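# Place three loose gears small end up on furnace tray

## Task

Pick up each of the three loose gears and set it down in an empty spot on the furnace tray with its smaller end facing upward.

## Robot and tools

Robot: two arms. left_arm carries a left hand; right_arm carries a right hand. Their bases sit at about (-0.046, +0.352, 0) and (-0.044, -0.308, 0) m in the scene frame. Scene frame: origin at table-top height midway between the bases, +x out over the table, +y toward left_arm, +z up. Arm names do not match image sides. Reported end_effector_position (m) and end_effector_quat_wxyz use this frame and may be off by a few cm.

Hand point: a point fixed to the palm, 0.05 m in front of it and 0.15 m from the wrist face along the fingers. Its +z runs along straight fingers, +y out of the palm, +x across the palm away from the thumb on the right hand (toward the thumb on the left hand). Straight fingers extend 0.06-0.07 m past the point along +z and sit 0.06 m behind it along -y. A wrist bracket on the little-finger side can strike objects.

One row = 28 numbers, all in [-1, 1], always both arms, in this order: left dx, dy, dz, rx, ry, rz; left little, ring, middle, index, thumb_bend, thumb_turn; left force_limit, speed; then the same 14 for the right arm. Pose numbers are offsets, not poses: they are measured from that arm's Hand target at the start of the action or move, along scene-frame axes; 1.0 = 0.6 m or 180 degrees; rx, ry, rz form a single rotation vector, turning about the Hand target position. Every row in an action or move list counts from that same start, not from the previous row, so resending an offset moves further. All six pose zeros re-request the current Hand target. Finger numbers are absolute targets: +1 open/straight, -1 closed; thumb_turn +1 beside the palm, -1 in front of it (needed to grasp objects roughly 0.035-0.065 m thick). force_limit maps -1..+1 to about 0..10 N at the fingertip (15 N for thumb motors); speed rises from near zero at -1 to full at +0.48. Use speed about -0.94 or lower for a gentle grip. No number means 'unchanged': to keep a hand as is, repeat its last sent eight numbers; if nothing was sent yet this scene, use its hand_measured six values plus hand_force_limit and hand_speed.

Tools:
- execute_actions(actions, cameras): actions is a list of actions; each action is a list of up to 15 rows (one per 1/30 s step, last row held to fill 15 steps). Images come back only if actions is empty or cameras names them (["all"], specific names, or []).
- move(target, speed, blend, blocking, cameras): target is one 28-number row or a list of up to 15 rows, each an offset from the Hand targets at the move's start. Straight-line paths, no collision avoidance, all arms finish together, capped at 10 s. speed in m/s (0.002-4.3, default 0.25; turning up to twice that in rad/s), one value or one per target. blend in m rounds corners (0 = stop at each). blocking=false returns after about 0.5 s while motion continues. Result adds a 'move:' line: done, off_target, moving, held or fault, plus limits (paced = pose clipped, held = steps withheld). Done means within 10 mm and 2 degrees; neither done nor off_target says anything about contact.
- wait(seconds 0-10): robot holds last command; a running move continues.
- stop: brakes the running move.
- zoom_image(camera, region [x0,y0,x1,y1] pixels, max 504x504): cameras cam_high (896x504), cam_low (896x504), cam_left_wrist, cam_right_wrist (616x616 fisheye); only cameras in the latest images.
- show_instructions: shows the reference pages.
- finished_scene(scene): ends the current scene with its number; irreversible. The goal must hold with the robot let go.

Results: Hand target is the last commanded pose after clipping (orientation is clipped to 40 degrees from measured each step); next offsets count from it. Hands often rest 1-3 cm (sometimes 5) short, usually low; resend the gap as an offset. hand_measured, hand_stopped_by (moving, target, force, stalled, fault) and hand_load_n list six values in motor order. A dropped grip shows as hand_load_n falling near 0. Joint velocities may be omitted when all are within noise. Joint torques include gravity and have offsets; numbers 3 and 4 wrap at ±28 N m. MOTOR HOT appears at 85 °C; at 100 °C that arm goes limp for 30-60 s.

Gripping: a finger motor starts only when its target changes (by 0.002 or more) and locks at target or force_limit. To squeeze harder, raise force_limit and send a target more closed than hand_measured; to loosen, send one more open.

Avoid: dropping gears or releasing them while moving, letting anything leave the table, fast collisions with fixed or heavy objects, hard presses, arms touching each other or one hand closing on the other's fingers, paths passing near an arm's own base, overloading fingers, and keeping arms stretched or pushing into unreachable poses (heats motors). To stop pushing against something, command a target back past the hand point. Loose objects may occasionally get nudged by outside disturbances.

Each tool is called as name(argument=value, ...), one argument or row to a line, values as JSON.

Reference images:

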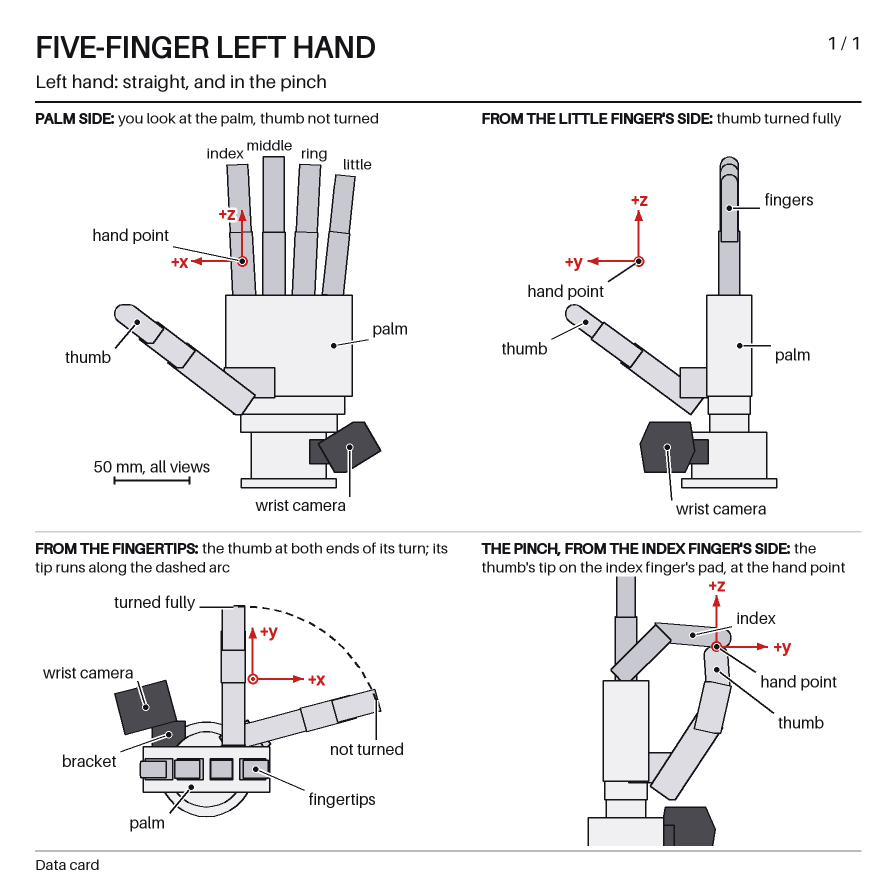

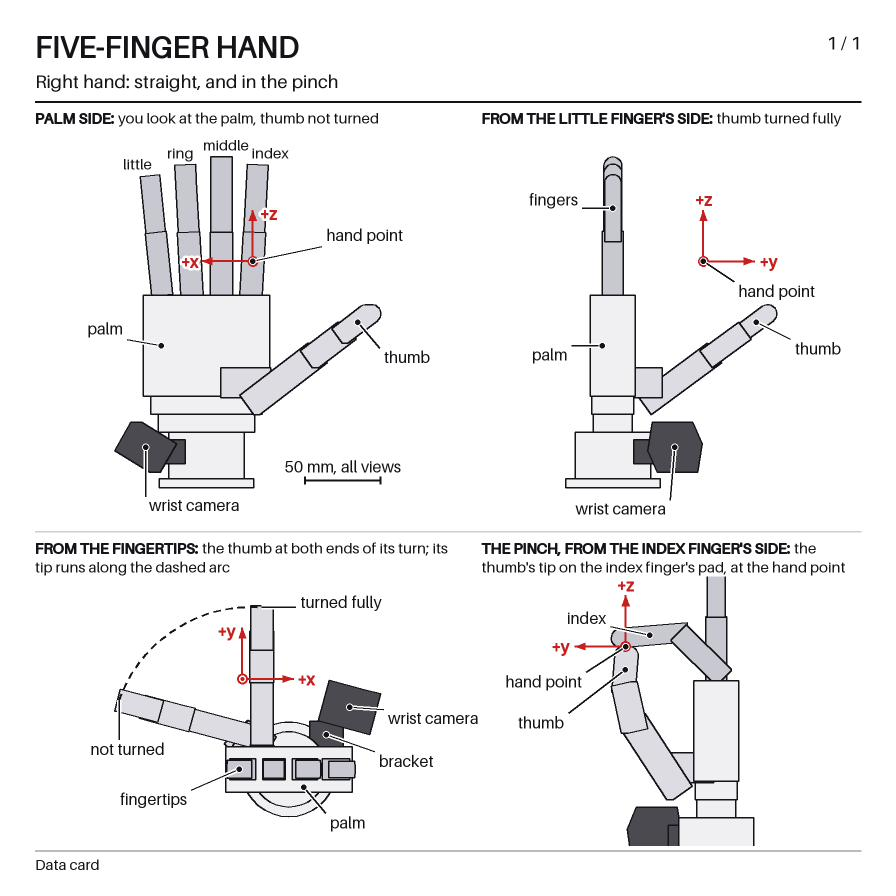

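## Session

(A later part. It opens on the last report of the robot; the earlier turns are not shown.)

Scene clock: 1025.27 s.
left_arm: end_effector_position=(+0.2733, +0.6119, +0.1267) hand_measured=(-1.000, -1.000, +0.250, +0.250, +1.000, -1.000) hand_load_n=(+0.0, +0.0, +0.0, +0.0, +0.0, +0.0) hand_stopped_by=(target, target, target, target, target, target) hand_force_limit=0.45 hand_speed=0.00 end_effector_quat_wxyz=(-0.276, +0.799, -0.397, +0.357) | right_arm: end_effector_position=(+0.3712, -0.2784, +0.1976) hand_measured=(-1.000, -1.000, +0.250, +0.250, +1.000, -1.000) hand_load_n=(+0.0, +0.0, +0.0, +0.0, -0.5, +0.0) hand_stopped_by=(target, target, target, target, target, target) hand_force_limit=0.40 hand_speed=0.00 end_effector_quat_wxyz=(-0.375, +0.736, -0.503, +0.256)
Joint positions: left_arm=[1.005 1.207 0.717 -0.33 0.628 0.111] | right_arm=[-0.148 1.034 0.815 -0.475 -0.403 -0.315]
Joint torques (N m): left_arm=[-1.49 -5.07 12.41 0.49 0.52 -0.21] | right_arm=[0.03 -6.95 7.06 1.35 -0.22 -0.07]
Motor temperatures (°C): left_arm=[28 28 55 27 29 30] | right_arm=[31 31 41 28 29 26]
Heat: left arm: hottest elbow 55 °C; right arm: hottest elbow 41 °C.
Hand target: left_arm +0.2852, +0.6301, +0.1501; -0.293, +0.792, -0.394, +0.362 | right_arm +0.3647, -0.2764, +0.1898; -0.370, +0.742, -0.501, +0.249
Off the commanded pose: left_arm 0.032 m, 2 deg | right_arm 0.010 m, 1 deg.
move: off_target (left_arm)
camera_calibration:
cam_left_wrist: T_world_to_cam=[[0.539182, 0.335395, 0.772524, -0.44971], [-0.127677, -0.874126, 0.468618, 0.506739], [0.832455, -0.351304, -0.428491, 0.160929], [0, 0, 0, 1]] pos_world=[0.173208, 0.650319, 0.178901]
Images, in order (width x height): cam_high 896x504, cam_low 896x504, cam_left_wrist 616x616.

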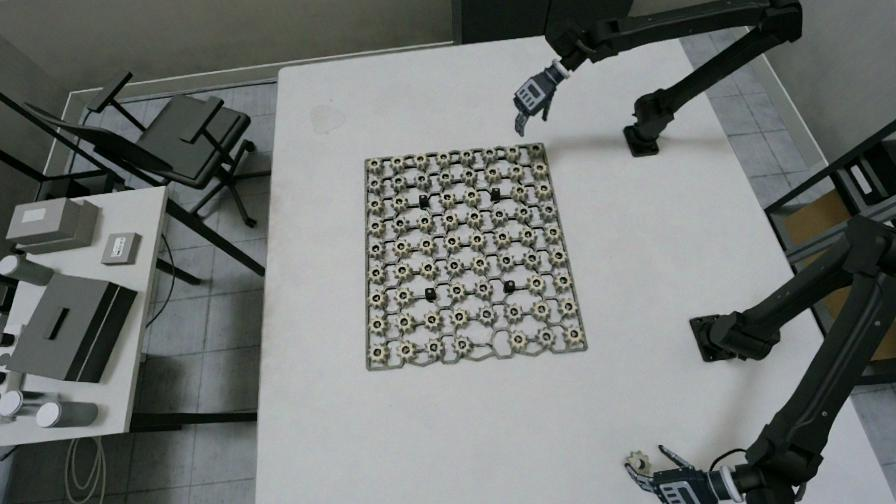

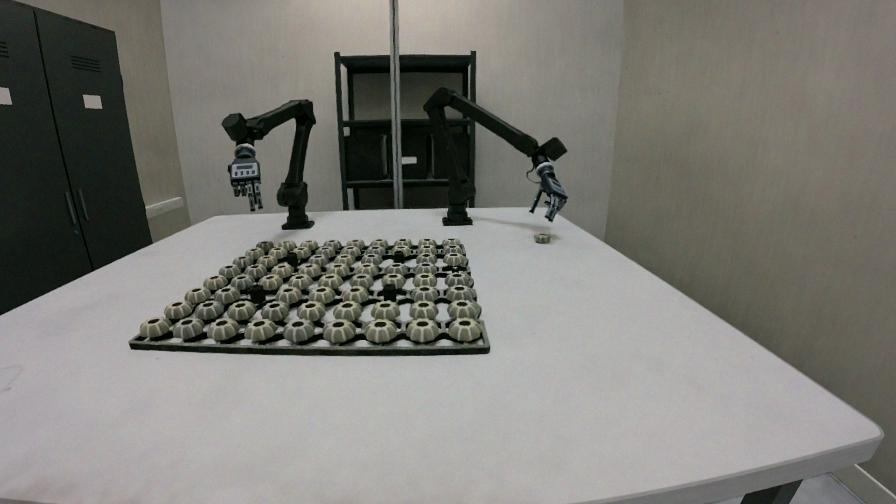

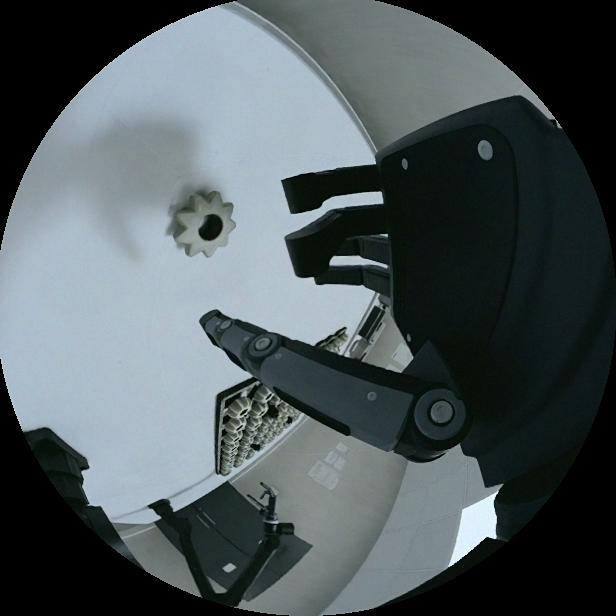

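move(
  target=[-0.0378,0.0207,-0.12,0,0,0.1167,-1,-1,0.25,0.25,1,-1,0.45,0, 0,0,0,0,0,0,-1,-1,0.25,0.25,1,-1,0.4,0],
  speed=0.12,
  cameras=["cam_left_wrist"],
)

zoom_image(
  camera="cam_left_wrist",
  region=[180, 180, 330, 330],
)

Scene clock: 1057.37 s.
left_arm: end_effector_position=(+0.2589, +0.6431, +0.0784) hand_measured=(-1.000, -1.000, +0.250, +0.250, +1.000, -1.000) hand_load_n=(+0.0, +0.5, +0.0, +0.0, +0.0, +0.0) hand_stopped_by=(target, target, target, target, target, target) hand_force_limit=0.45 hand_speed=0.00 end_effector_quat_wxyz=(-0.353, +0.852, -0.247, +0.298) | right_arm: end_effector_position=(+0.3712, -0.2784, +0.1976) hand_measured=(-1.000, -1.000, +0.250, +0.250, +1.000, -1.000) hand_load_n=(+0.0, +0.0, +0.0, +0.0, +0.0, +0.0) hand_stopped_by=(target, target, target, target, target, target) hand_force_limit=0.40 hand_speed=0.00 end_effector_quat_wxyz=(-0.375, +0.736, -0.503, +0.256)
Joint positions: left_arm=[1.002 1.207 0.53 0.023 0.343 -0.168] | right_arm=[-0.148 1.034 0.815 -0.475 -0.403 -0.315]
Joint torques (N m): left_arm=[-2.26 -4.48 7.09 1.55 0.11 -0.19] | right_arm=[0.03 -6.89 7.06 1.35 -0.22 -0.07]
Motor temperatures (°C): left_arm=[28 29 63 27 30 30] | right_arm=[31 30 41 28 29 26]
Heat: left arm: hottest elbow 63 °C; right arm: hottest elbow 41 °C.
Hand target: left_arm +0.2624, +0.6424, +0.0780; -0.354, +0.851, -0.243, +0.302 | right_arm +0.3647, -0.2764, +0.1898; -0.370, +0.742, -0.501, +0.249
Off the commanded pose: left_arm 0.004 m, 1 deg | right_arm 0.010 m, 1 deg.
move: done
camera_calibration:
cam_left_wrist: T_world_to_cam=[[0.375596, 0.481815, 0.791695, -0.468444], [0.196385, -0.876218, 0.440085, 0.474562], [0.905737, -0.00981688, -0.423726, -0.0758977], [0, 0, 0, 1]] pos_world=[0.151492, 0.640778, 0.129857]
Images, in order (width x height): cam_left_wrist 616x616.

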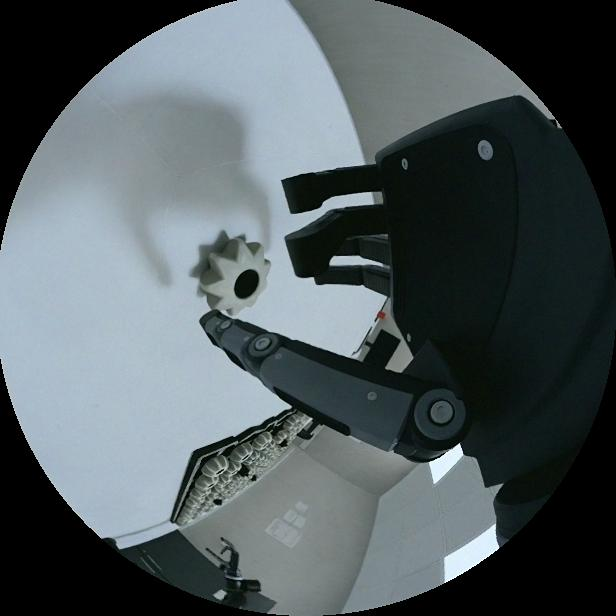

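Scaled by 3.360 from the camera's 616x616 image, which has a finer 880x880 frame.

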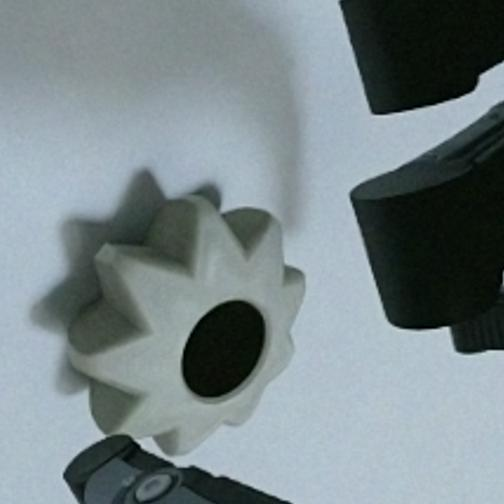

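move(
  target=[0.009,-0.0105,-0.05,0,0,0,-1,-1,0.25,0.25,1,-1,0.45,0, 0,0,0,0,0,0,-1,-1,0.25,0.25,1,-1,0.4,0],
  speed=0.08,
  cameras=["cam_left_wrist"],
)

zoom_image(
  camera="cam_left_wrist",
  region=[190, 200, 340, 350],
)

Scene clock: 1063.97 s.
left_arm: end_effector_position=(+0.2645, +0.6367, +0.0486) hand_measured=(-1.000, -1.000, +0.250, +0.250, +1.000, -1.000) hand_load_n=(+0.0, +0.0, +0.0, +0.0, +0.0, +0.0) hand_stopped_by=(target, target, target, target, target, target) hand_force_limit=0.45 hand_speed=0.00 end_effector_quat_wxyz=(-0.353, +0.852, -0.247, +0.299) | right_arm: end_effector_position=(+0.3712, -0.2784, +0.1976) hand_measured=(-1.000, -1.000, +0.250, +0.250, +1.000, -1.000) hand_load_n=(+0.0, +0.0, +0.0, +0.0, +0.0, +0.0) hand_stopped_by=(target, target, target, target, target, target) hand_force_limit=0.40 hand_speed=0.00 end_effector_quat_wxyz=(-0.375, +0.736, -0.503, +0.256)
Joint positions: left_arm=[0.975 1.282 0.484 0.151 0.322 -0.185] | right_arm=[-0.148 1.034 0.815 -0.475 -0.403 -0.315]
Joint torques (N m): left_arm=[-2.2 -4.66 6.53 1.57 0.09 -0.18] | right_arm=[0.03 -6.89 7.06 1.36 -0.22 -0.07]
Motor temperatures (°C): left_arm=[28 29 62 27 29 30] | right_arm=[31 30 41 28 29 26]
Heat: left arm: hottest elbow 62 °C; right arm: hottest elbow 41 °C.
Hand target: left_arm +0.2678, +0.6361, +0.0480; -0.354, +0.851, -0.243, +0.302 | right_arm +0.3647, -0.2764, +0.1898; -0.370, +0.742, -0.501, +0.249
Off the commanded pose: left_arm 0.003 m, 1 deg | right_arm 0.010 m, 1 deg.
move: done
camera_calibration:
cam_left_wrist: T_world_to_cam=[[0.375433, 0.480928, 0.792312, -0.443384], [0.195807, -0.876705, 0.439372, 0.481417], [0.90593, -0.00981479, -0.423313, -0.0936], [0, 0, 0, 1]] pos_world=[0.156991, 0.634378, 0.100155]
Images, in order (width x height): cam_left_wrist 616x616.

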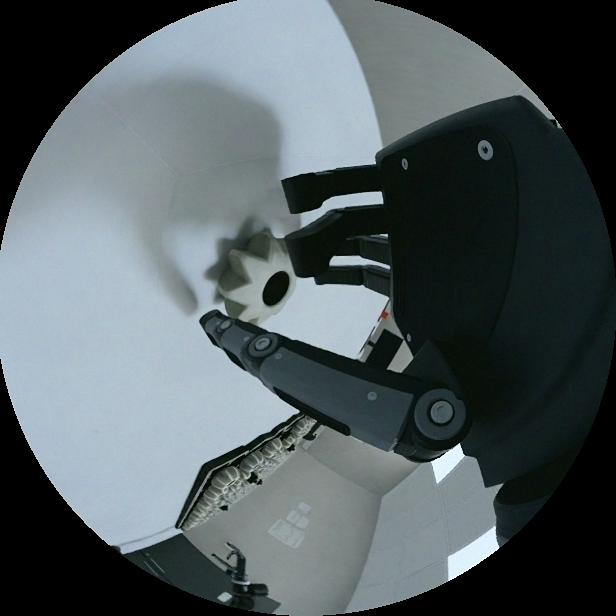

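Scaled by 3.360 from the camera's 616x616 image, which has a finer 880x880 frame.

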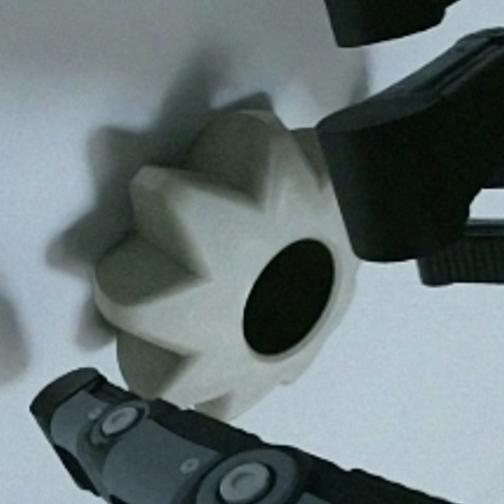

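move(
  target=[
    [-0.002,0.003,-0.0155,0,0,0,-1,-1,0.25,0.25,1,-1,0.45,0, 0,0,0,0,0,0,-1,-1,0.25,0.25,1,-1,0.4,0],
  ],
  speed=0.05,
  cameras=["cam_left_wrist","cam_low"],
)

zoom_image(
  camera="cam_low",
  region=[510, 190, 580, 260],
)

zoom_image(
  camera="cam_left_wrist",
  region=[190, 200, 340, 350],
)

Scene clock: 1074.20 s.
left_arm: end_effector_position=(+0.2665, +0.6392, +0.0439) hand_measured=(-1.000, -1.000, +0.250, +0.250, +1.000, -1.000) hand_load_n=(+0.0, +0.0, -0.5, +0.0, +0.0, +0.0) hand_stopped_by=(target, target, target, target, target, target) hand_force_limit=0.45 hand_speed=0.00 end_effector_quat_wxyz=(-0.357, +0.849, -0.247, +0.301) | right_arm: end_effector_position=(+0.3712, -0.2784, +0.1976) hand_measured=(-1.000, -1.000, +0.250, +0.250, +1.000, -1.000) hand_load_n=(+0.0, +0.0, +0.0, +0.0, +0.0, +0.0) hand_stopped_by=(target, target, target, target, target, target) hand_force_limit=0.40 hand_speed=0.00 end_effector_quat_wxyz=(-0.375, +0.736, -0.503, +0.256)
Joint positions: left_arm=[0.975 1.306 0.479 0.191 0.323 -0.185] | right_arm=[-0.148 1.034 0.815 -0.475 -0.403 -0.315]
Joint torques (N m): left_arm=[-1.73 -4.25 6.08 1.52 0.25 -0.16] | right_arm=[-0.03 -6.95 7.06 1.35 -0.22 -0.07]
Motor temperatures (°C): left_arm=[28 29 61 27 29 30] | right_arm=[31 30 41 28 29 26]
Heat: left arm: hottest elbow 61 °C; right arm: hottest elbow 41 °C.
Hand target: left_arm +0.2667, +0.6380, +0.0388; -0.354, +0.851, -0.243, +0.302 | right_arm +0.3647, -0.2764, +0.1898; -0.370, +0.742, -0.501, +0.249
Off the commanded pose: left_arm 0.005 m, 1 deg | right_arm 0.010 m, 1 deg.
move: done
camera_calibration:
cam_left_wrist: T_world_to_cam=[[0.370445, 0.474162, 0.798712, -0.436211], [0.191974, -0.880407, 0.433623, 0.488948], [0.908799, -0.00730148, -0.41717, -0.10009], [0, 0, 0, 1]] pos_world=[0.158688, 0.636577, 0.0946335]
Images, in order (width x height): cam_low 896x504, cam_left_wrist 616x616.

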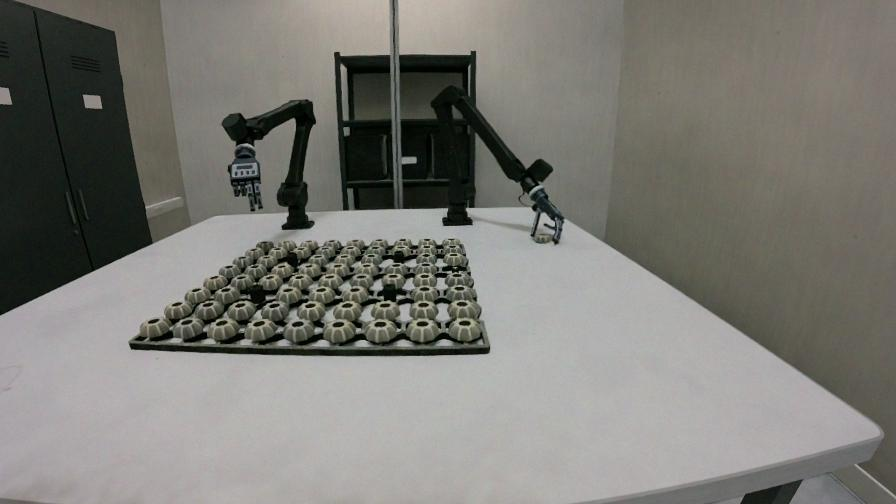

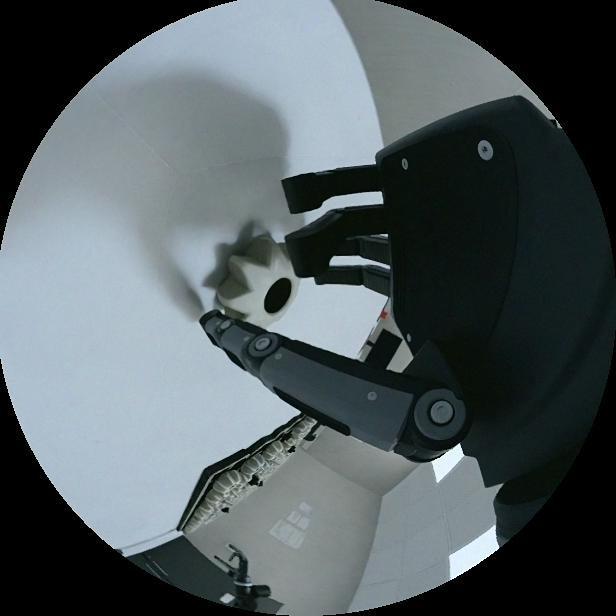

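Scaled by 7.200.

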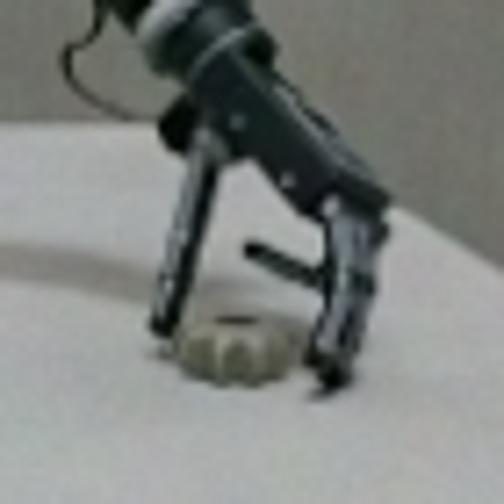

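Scaled by 3.360 from the camera's 616x616 image, which has a finer 880x880 frame.

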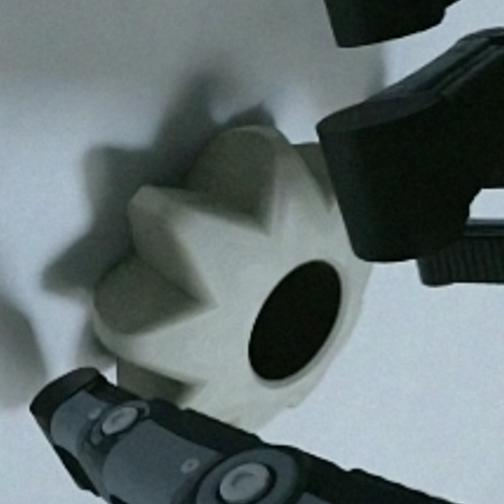

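move(
  target=[
    [0.0,-0.0025,0.03,0.0297,0.033,0,-1,-1,0.25,0.25,1,-1,0.45,0, 0,0,0,0,0,0,-1,-1,0.25,0.25,1,-1,0.4,0],
    [0.0,-0.0025,0.005,0.0297,0.033,0,-1,-1,0.25,0.25,1,-1,0.45,0, 0,0,0,0,0,0,-1,-1,0.25,0.25,1,-1,0.4,0],
  ],
  speed=0.06,
  cameras=["cam_left_wrist"],
)

zoom_image(
  camera="cam_left_wrist",
  region=[190, 200, 340, 350],
)

Scene clock: 1100.67 s.
left_arm: end_effector_position=(+0.2637, +0.6352, +0.0430) hand_measured=(-1.000, -1.000, +0.250, +0.250, +1.000, -1.000) hand_load_n=(+0.0, +0.0, +0.0, +0.0, +0.5, +0.0) hand_stopped_by=(target, target, target, target, target, target) hand_force_limit=0.45 hand_speed=0.00 end_effector_quat_wxyz=(-0.375, +0.852, -0.267, +0.247) | right_arm: end_effector_position=(+0.3712, -0.2784, +0.1976) hand_measured=(-1.000, -1.000, +0.250, +0.250, +1.000, -1.000) hand_load_n=(+0.0, +0.0, +0.0, +0.0, +0.0, +0.0) hand_stopped_by=(target, target, target, target, target, target) hand_force_limit=0.40 hand_speed=0.00 end_effector_quat_wxyz=(-0.375, +0.736, -0.503, +0.256)
Joint positions: left_arm=[0.91 1.258 0.479 0.128 0.187 -0.138] | right_arm=[-0.148 1.034 0.815 -0.475 -0.403 -0.315]
Joint torques (N m): left_arm=[-2.2 -4.25 6.94 1.54 0.03 0.07] | right_arm=[-0.03 -6.95 7.08 1.36 -0.22 -0.07]
Motor temperatures (°C): left_arm=[28 29 58 27 29 30] | right_arm=[31 30 41 28 29 26]
Heat: left arm: hottest elbow 58 °C; right arm: hottest elbow 41 °C.
Hand target: left_arm +0.2667, +0.6365, +0.0418; -0.380, +0.848, -0.275, +0.246 | right_arm +0.3647, -0.2764, +0.1898; -0.370, +0.742, -0.501, +0.249
Off the commanded pose: left_arm 0.003 m, 1 deg | right_arm 0.010 m, 1 deg.
move: done
camera_calibration:
cam_left_wrist: T_world_to_cam=[[0.441115, 0.427802, 0.788925, -0.421288], [0.245553, -0.903062, 0.352397, 0.490146], [0.863204, 0.0382753, -0.503402, -0.111172], [0, 0, 0, 1]] pos_world=[0.161444, 0.627116, 0.103675]
Images, in order (width x height): cam_left_wrist 616x616.

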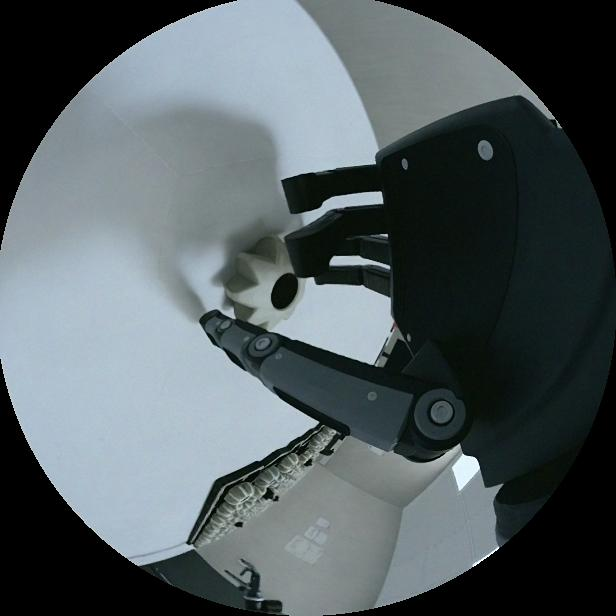

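Scaled by 3.360 from the camera's 616x616 image, which has a finer 880x880 frame.

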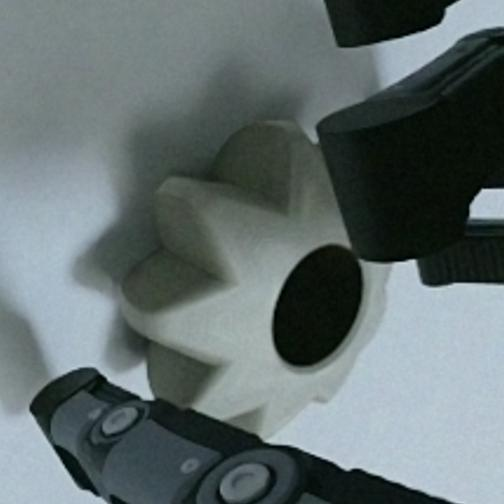

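move(
  target=[
    [0.0035,0.0037,-0.008,0,0,0,-1,-1,0.25,0.25,1,-1,0.45,0, 0,0,0,0,0,0,-1,-1,0.25,0.25,1,-1,0.4,0],
    [0.0035,0.0037,-0.008,0,0,0,-1,-1,-0.35,-0.35,0.3,-1,0.45,-0.9, 0,0,0,0,0,0,-1,-1,0.25,0.25,1,-1,0.4,0],
  ],
  speed=0.05,
  cameras=["cam_left_wrist"],
)

zoom_image(
  camera="cam_left_wrist",
  region=[190, 200, 340, 350],
)

Scene clock: 1110.00 s.
left_arm: end_effector_position=(+0.2664, +0.6385, +0.0406) hand_measured=(-1.000, -1.000, +0.040, -0.072, +0.880, -1.000) hand_load_n=(+0.0, +0.0, +6.0, +8.0, +13.5, -1.5) hand_stopped_by=(target, target, force, force, force, target) hand_force_limit=0.45 hand_speed=-0.90 end_effector_quat_wxyz=(-0.380, +0.850, -0.267, +0.249) | right_arm: end_effector_position=(+0.3712, -0.2784, +0.1976) hand_measured=(-1.000, -1.000, +0.250, +0.250, +1.000, -1.000) hand_load_n=(+0.0, +0.0, +0.0, +0.0, +0.0, +0.0) hand_stopped_by=(target, target, target, target, target, target) hand_force_limit=0.40 hand_speed=0.00 end_effector_quat_wxyz=(-0.375, +0.736, -0.503, +0.256)
Joint positions: left_arm=[0.909 1.277 0.479 0.158 0.186 -0.138] | right_arm=[-0.148 1.034 0.815 -0.475 -0.403 -0.315]
Joint torques (N m): left_arm=[-2.2 -4.07 6.97 1.31 0.02 0.06] | right_arm=[-0.03 -6.95 7.06 1.35 -0.22 -0.07]
Motor temperatures (°C): left_arm=[28 29 58 27 29 30] | right_arm=[31 30 41 28 29 26]
Heat: left arm: hottest elbow 58 °C; right arm: hottest elbow 41 °C.
Hand target: left_arm +0.2687, +0.6388, +0.0370; -0.380, +0.848, -0.275, +0.246 | right_arm +0.3647, -0.2764, +0.1898; -0.370, +0.742, -0.501, +0.249
Off the commanded pose: left_arm 0.004 m, 1 deg | right_arm 0.010 m, 1 deg.
move: done
camera_calibration:
cam_left_wrist: T_world_to_cam=[[0.436317, 0.420791, 0.795338, -0.416479], [0.243225, -0.906162, 0.345993, 0.496186], [0.866296, 0.0424833, -0.497722, -0.118561], [0, 0, 0, 1]] pos_world=[0.163741, 0.629912, 0.100554]
Images, in order (width x height): cam_left_wrist 616x616.

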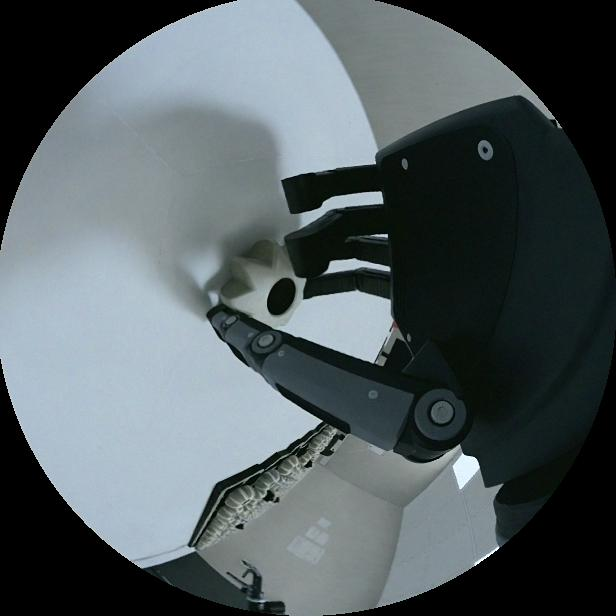

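Scaled by 3.360 from the camera's 616x616 image, which has a finer 880x880 frame.

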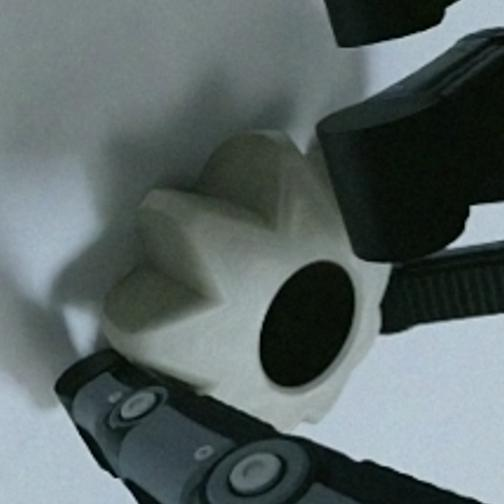

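move(
  target=[
    [0.0,0.0,0.003,0,0,0,-1,-1,0.25,0.25,1,-1,0.45,0, 0,0,0,0,0,0,-1,-1,0.25,0.25,1,-1,0.4,0],
    [-0.007,0.007,0.005,0,0,0,-1,-1,0.25,0.25,1,-1,0.45,0, 0,0,0,0,0,0,-1,-1,0.25,0.25,1,-1,0.4,0],
  ],
  speed=0.05,
  cameras=["cam_left_wrist"],
)

zoom_image(
  camera="cam_left_wrist",
  region=[190, 200, 340, 350],
)

Scene clock: 1117.30 s.
left_arm: end_effector_position=(+0.2663, +0.6387, +0.0415) hand_measured=(-1.000, -1.000, +0.250, +0.250, +1.000, -1.000) hand_load_n=(+0.0, +0.0, -0.5, +0.5, +0.0, +0.0) hand_stopped_by=(target, target, target, target, target, target) hand_force_limit=0.45 hand_speed=0.00 end_effector_quat_wxyz=(-0.380, +0.848, -0.270, +0.252) | right_arm: end_effector_position=(+0.3712, -0.2784, +0.1976) hand_measured=(-1.000, -1.000, +0.250, +0.250, +1.000, -1.000) hand_load_n=(+0.0, +0.0, +0.0, +0.0, +0.0, +0.0) hand_stopped_by=(target, target, target, target, target, target) hand_force_limit=0.40 hand_speed=0.00 end_effector_quat_wxyz=(-0.375, +0.736, -0.503, +0.256)
Joint positions: left_arm=[0.915 1.277 0.479 0.16 0.199 -0.131] | right_arm=[-0.148 1.034 0.815 -0.475 -0.403 -0.315]
Joint torques (N m): left_arm=[-1.26 -4.54 7.41 0.73 0.12 0.11] | right_arm=[-0.03 -6.89 7.08 1.35 -0.22 -0.07]
Motor temperatures (°C): left_arm=[28 29 57 27 29 30] | right_arm=[31 30 41 28 29 26]
Heat: left arm: hottest elbow 57 °C; right arm: hottest elbow 41 °C.
Hand target: left_arm +0.2645, +0.6430, +0.0400; -0.380, +0.848, -0.275, +0.246 | right_arm +0.3647, -0.2764, +0.1898; -0.370, +0.742, -0.501, +0.249
Off the commanded pose: left_arm 0.005 m, 1 deg | right_arm 0.010 m, 1 deg.
move: done
camera_calibration:
cam_left_wrist: T_world_to_cam=[[0.436266, 0.415477, 0.798154, -0.414039], [0.233645, -0.908899, 0.345416, 0.500388], [0.868954, 0.0357919, -0.493596, -0.114635], [0, 0, 0, 1]] pos_world=[0.16333, 0.630929, 0.101042]
Images, in order (width x height): cam_left_wrist 616x616.

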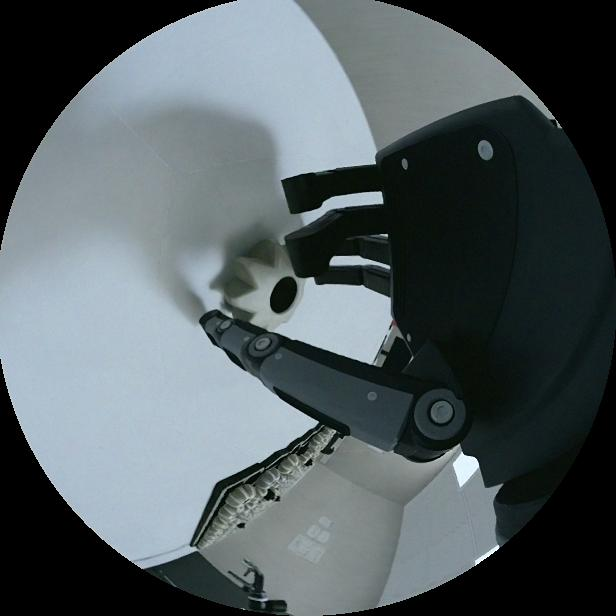

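Scaled by 3.360 from the camera's 616x616 image, which has a finer 880x880 frame.

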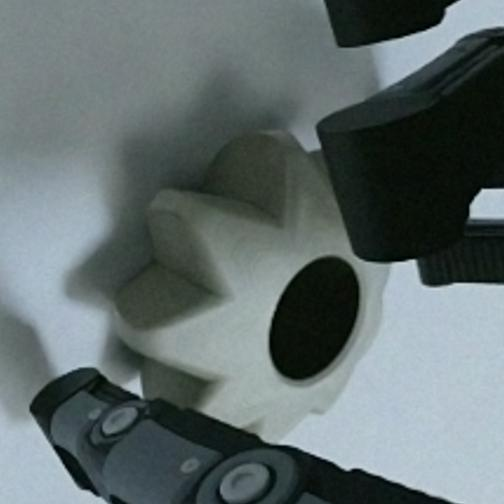

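move(
  target=[
    [-0.002,0.003,0.018,0.0,0.0,0,-1,-1,0.25,0.25,1,-1,0.45,0, 0,0,0,0,0,0,-1,-1,0.25,0.25,1,-1,0.4,0],
    [-0.002,0.003,-0.004,0,0,0,-1,-1,0.25,0.25,1,-1,0.45,0, 0,0,0,0,0,0,-1,-1,0.25,0.25,1,-1,0.4,0],
  ],
  speed=0.05,
  cameras=["cam_left_wrist"],
)

zoom_image(
  camera="cam_left_wrist",
  region=[190, 200, 340, 350],
)

Scene clock: 1124.37 s.
left_arm: end_effector_position=(+0.2637, +0.6386, +0.0417) hand_measured=(-1.000, -1.000, +0.250, +0.250, +1.000, -1.000) hand_load_n=(+0.0, +0.0, -1.5, +0.0, +0.0, +0.0) hand_stopped_by=(target, target, target, target, target, target) hand_force_limit=0.45 hand_speed=0.00 end_effector_quat_wxyz=(-0.378, +0.849, -0.271, +0.251) | right_arm: end_effector_position=(+0.3712, -0.2784, +0.1976) hand_measured=(-1.000, -1.000, +0.250, +0.250, +1.000, -1.000) hand_load_n=(+0.0, +0.0, +0.0, +0.0, +0.0, +0.0) hand_stopped_by=(target, target, target, target, target, target) hand_force_limit=0.40 hand_speed=0.00 end_effector_quat_wxyz=(-0.375, +0.736, -0.503, +0.256)
Joint positions: left_arm=[0.921 1.272 0.479 0.149 0.204 -0.126] | right_arm=[-0.148 1.034 0.815 -0.475 -0.403 -0.315]
Joint torques (N m): left_arm=[-1.14 -3.49 7.36 1.4 0.13 0.1] | right_arm=[-0.03 -6.89 7.08 1.35 -0.22 -0.07]
Motor temperatures (°C): left_arm=[28 29 57 27 29 30] | right_arm=[31 30 41 28 29 26]
Heat: left arm: hottest elbow 57 °C; right arm: hottest elbow 41 °C.
Hand target: left_arm +0.2633, +0.6447, +0.0376; -0.380, +0.848, -0.275, +0.246 | right_arm +0.3647, -0.2764, +0.1898; -0.370, +0.742, -0.501, +0.249
Off the commanded pose: left_arm 0.007 m, 1 deg | right_arm 0.010 m, 1 deg.
move: done
camera_calibration:
cam_left_wrist: T_world_to_cam=[[0.439694, 0.417842, 0.795033, -0.41525], [0.234151, -0.90791, 0.347669, 0.499897], [0.867089, 0.0332904, -0.49704, -0.110023], [0, 0, 0, 1]] pos_world=[0.160931, 0.631033, 0.101654]
Images, in order (width x height): cam_left_wrist 616x616.

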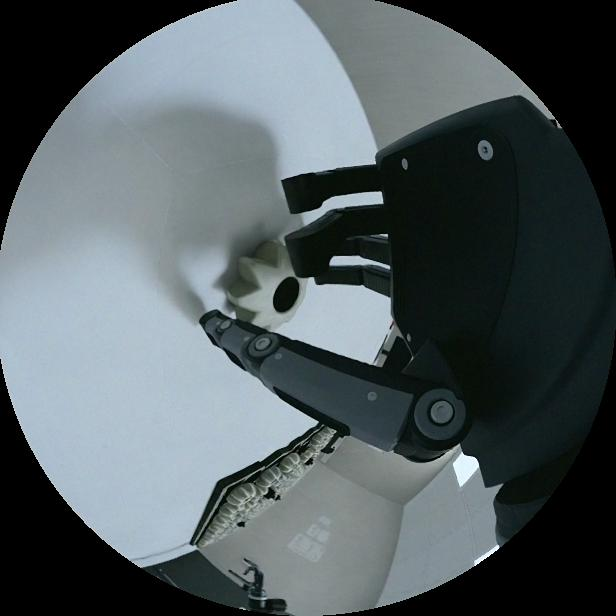

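Scaled by 3.360 from the camera's 616x616 image, which has a finer 880x880 frame.

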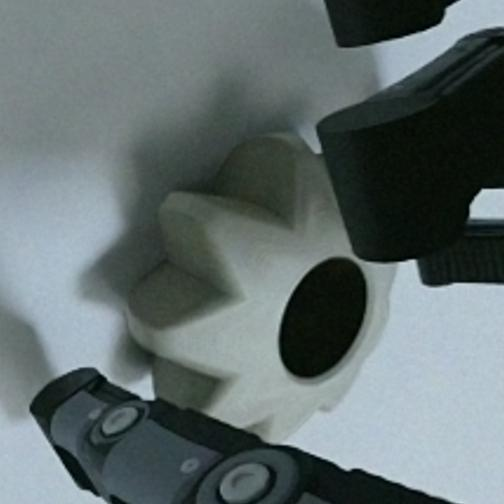

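move(
  target=[
    [0.0,0.0,0.0,0,0,0,-1,-1,-0.35,-0.35,0.3,-1,0.45,-0.9, 0,0,0,0,0,0,-1,-1,0.25,0.25,1,-1,0.4,0],
  ],
  speed=0.05,
  cameras=["cam_left_wrist"],
)

zoom_image(
  camera="cam_left_wrist",
  region=[190, 200, 340, 350],
)

Scene clock: 1128.33 s.
left_arm: end_effector_position=(+0.2638, +0.6391, +0.0399) hand_measured=(-1.000, -1.000, -0.016, -0.008, +0.876, -1.000) hand_load_n=(+0.0, +0.0, +8.0, +6.5, +13.0, +0.0) hand_stopped_by=(target, target, force, force, force, target) hand_force_limit=0.45 hand_speed=-0.90 end_effector_quat_wxyz=(-0.378, +0.848, -0.273, +0.250) | right_arm: end_effector_position=(+0.3712, -0.2784, +0.1976) hand_measured=(-1.000, -1.000, +0.250, +0.250, +1.000, -1.000) hand_load_n=(+0.0, +0.0, +0.0, -0.5, +0.0, +0.0) hand_stopped_by=(target, target, target, target, target, target) hand_force_limit=0.40 hand_speed=0.00 end_effector_quat_wxyz=(-0.375, +0.736, -0.503, +0.256)
Joint positions: left_arm=[0.921 1.278 0.479 0.155 0.204 -0.122] | right_arm=[-0.148 1.034 0.815 -0.475 -0.403 -0.315]
Joint torques (N m): left_arm=[-1.14 -4.01 7.34 1.21 0.12 0.06] | right_arm=[-0.03 -6.95 7.06 1.36 -0.22 -0.07]
Motor temperatures (°C): left_arm=[28 29 57 27 29 30] | right_arm=[31 30 41 28 29 26]
Heat: left arm: hottest elbow 57 °C; right arm: hottest elbow 41 °C.
Hand target: left_arm +0.2633, +0.6447, +0.0375; -0.380, +0.848, -0.275, +0.246 | right_arm +0.3647, -0.2764, +0.1898; -0.370, +0.742, -0.501, +0.249
Off the commanded pose: left_arm 0.006 m, 1 deg | right_arm 0.010 m, 1 deg.
move: done
camera_calibration:
cam_left_wrist: T_world_to_cam=[[0.442818, 0.415052, 0.794761, -0.41312], [0.232704, -0.909231, 0.345177, 0.502339], [0.865888, 0.0320938, -0.499208, -0.109932], [0, 0, 0, 1]] pos_world=[0.16123, 0.631737, 0.100057]
Images, in order (width x height): cam_left_wrist 616x616.

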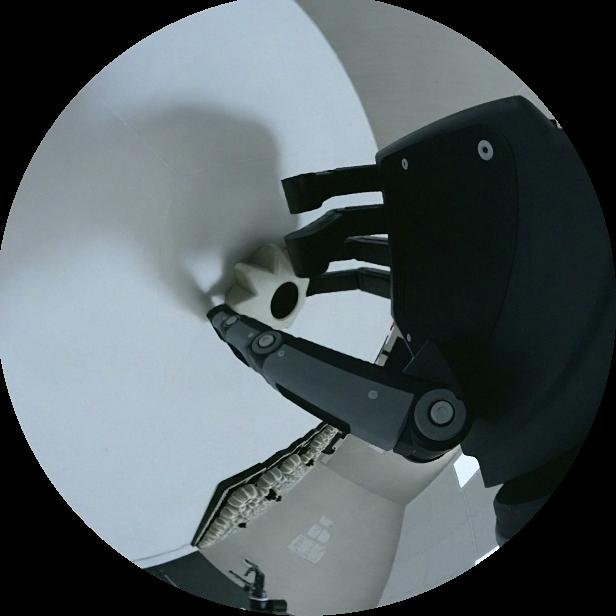

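Scaled by 3.360 from the camera's 616x616 image, which has a finer 880x880 frame.

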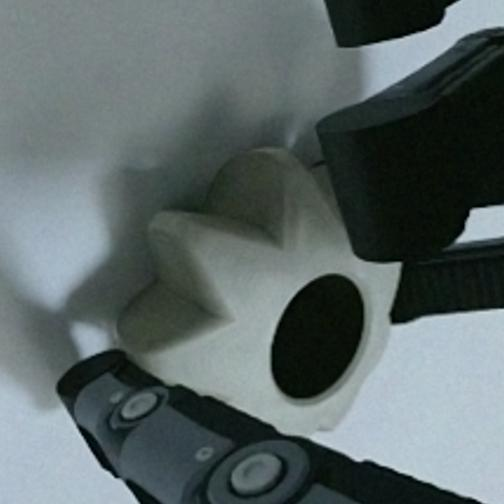

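move(
  target=[
    [0.015,0.015,0.067,0,0,0,-1,-1,-0.35,-0.35,0.3,-1,0.45,-0.9, 0,0,0,0,0,0,-1,-1,0.25,0.25,1,-1,0.4,0],
    [0.03,0.02,0.2,0,0,0,-1,-1,-0.35,-0.35,0.3,-1,0.45,-0.9, 0,0,0,0,0,0,-1,-1,0.25,0.25,1,-1,0.4,0],
    [0.086,-0.208,0.204,0.5075,0.299,-0.1761,-1,-1,-0.35,-0.35,0.3,-1,0.45,-0.9, 0,0,0,0,0,0,-1,-1,0.25,0.25,1,-1,0.4,0],
  ],
  speed=[0.06,0.12,0.2],
  blend=[0.01,0.03,0],
  cameras=["cam_left_wrist","cam_high"],
)

Scene clock: 1146.43 s.
left_arm: end_effector_position=(+0.3123, +0.5208, +0.1520) hand_measured=(-1.000, -1.000, -0.016, -0.008, +0.876, -1.000) hand_load_n=(+0.0, +0.5, +7.0, +5.0, +11.5, +2.5) hand_stopped_by=(target, target, force, force, force, target) hand_force_limit=0.45 hand_speed=-0.90 end_effector_quat_wxyz=(+0.618, -0.267, +0.680, +0.289) | right_arm: end_effector_position=(+0.3712, -0.2784, +0.1976) hand_measured=(-1.000, -1.000, +0.250, +0.250, +1.000, -1.000) hand_load_n=(+0.0, +0.0, +0.0, +0.0, +0.0, +0.0) hand_stopped_by=(target, target, target, target, target, target) hand_force_limit=0.40 hand_speed=0.00 end_effector_quat_wxyz=(-0.375, +0.736, -0.503, +0.256)
Joint positions: left_arm=[-0.056 1.281 0.323 0.854 -0.857 1.554] | right_arm=[-0.148 1.034 0.815 -0.475 -0.403 -0.315]
Joint torques (N m): left_arm=[-2.26 -3.9 6.06 2 -0.25 0.37] | right_arm=[-0.03 -6.89 7.08 1.36 -0.22 -0.07]
Motor temperatures (°C): left_arm=[28 29 58 27 29 30] | right_arm=[31 30 41 28 29 26]
Heat: left arm: hottest elbow 58 °C; right arm: hottest elbow 41 °C.
Hand target: left_arm +0.3149, +0.5199, +0.1600; +0.624, -0.258, +0.676, +0.296 | right_arm +0.3647, -0.2764, +0.1898; -0.370, +0.742, -0.501, +0.249
Off the commanded pose: left_arm 0.008 m, 2 deg | right_arm 0.010 m, 1 deg.
move: done
camera_calibration:
cam_left_wrist: T_world_to_cam=[[0.696732, -0.658019, -0.285614, 0.169274], [-0.56239, -0.253912, -0.786922, 0.423903], [0.445289, 0.7089, -0.546972, -0.305986], [0, 0, 0, 1]] pos_world=[0.256712, 0.435933, 0.21456]
Images, in order (width x height): cam_high 896x504, cam_left_wrist 616x616.

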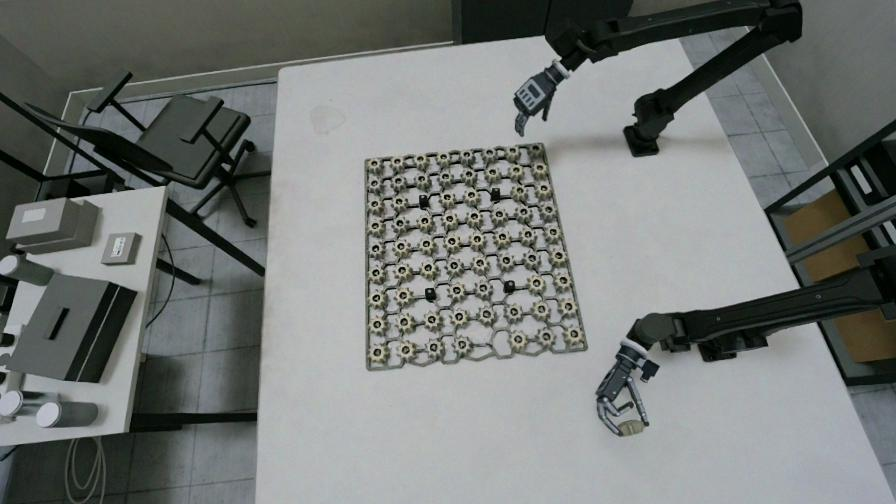

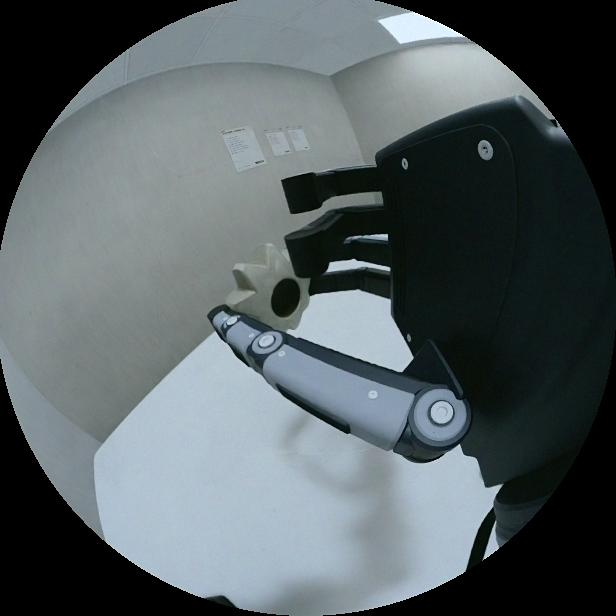

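zoom_image(
  camera="cam_high",
  region=[590, 380, 670, 460],
)

move(
  target=[0,0,-0.18,0,0,0,-1,-1,-0.35,-0.35,0.3,-1,0.45,-0.9, 0,0,0,0,0,0,-1,-1,0.25,0.25,1,-1,0.4,0],
  speed=0.12,
)

Scaled by 6.300.

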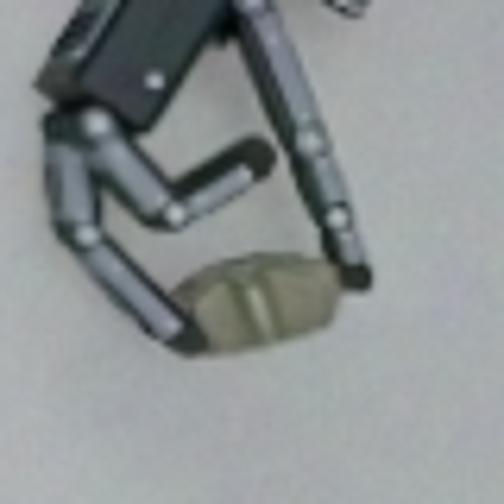

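Scene clock: 1151.10 s.
left_arm: end_effector_position=(+0.3077, +0.5211, +0.0396) hand_measured=(-1.000, -1.000, -0.016, -0.008, +0.876, -1.000) hand_load_n=(+0.0, +0.0, +7.5, +5.0, +12.0, +2.0) hand_stopped_by=(target, target, force, force, force, target) hand_force_limit=0.45 hand_speed=-0.90 end_effector_quat_wxyz=(+0.611, -0.264, +0.686, +0.292) | right_arm: end_effector_position=(+0.3712, -0.2784, +0.1976) hand_measured=(-1.000, -1.000, +0.250, +0.250, +1.000, -1.000) hand_load_n=(+0.0, +0.0, +0.0, +0.0, +0.0, +0.0) hand_stopped_by=(target, target, target, target, target, target) hand_force_limit=0.40 hand_speed=0.00 end_effector_quat_wxyz=(-0.375, +0.736, -0.503, +0.256)
Joint positions: left_arm=[-0.056 1.869 0.289 1.455 -0.857 1.555] | right_arm=[-0.148 1.034 0.815 -0.475 -0.403 -0.315]
Joint torques (N m): left_arm=[-2.2 -7.47 2.1 1.99 -0.3 0.36] | right_arm=[-0.03 -6.89 7.06 1.35 -0.22 -0.07]
Motor temperatures (°C): left_arm=[28 29 57 27 29 31] | right_arm=[31 30 41 28 29 26]
Heat: left arm: hottest elbow 57 °C; right arm: hottest elbow 41 °C.
Hand target: left_arm +0.3150, +0.5199, +0.0519; +0.624, -0.258, +0.676, +0.296 | right_arm +0.3647, -0.2764, +0.1898; -0.370, +0.742, -0.501, +0.249
Off the commanded pose: left_arm 0.014 m, 2 deg | right_arm 0.010 m, 1 deg.
move: off_target (left_arm)


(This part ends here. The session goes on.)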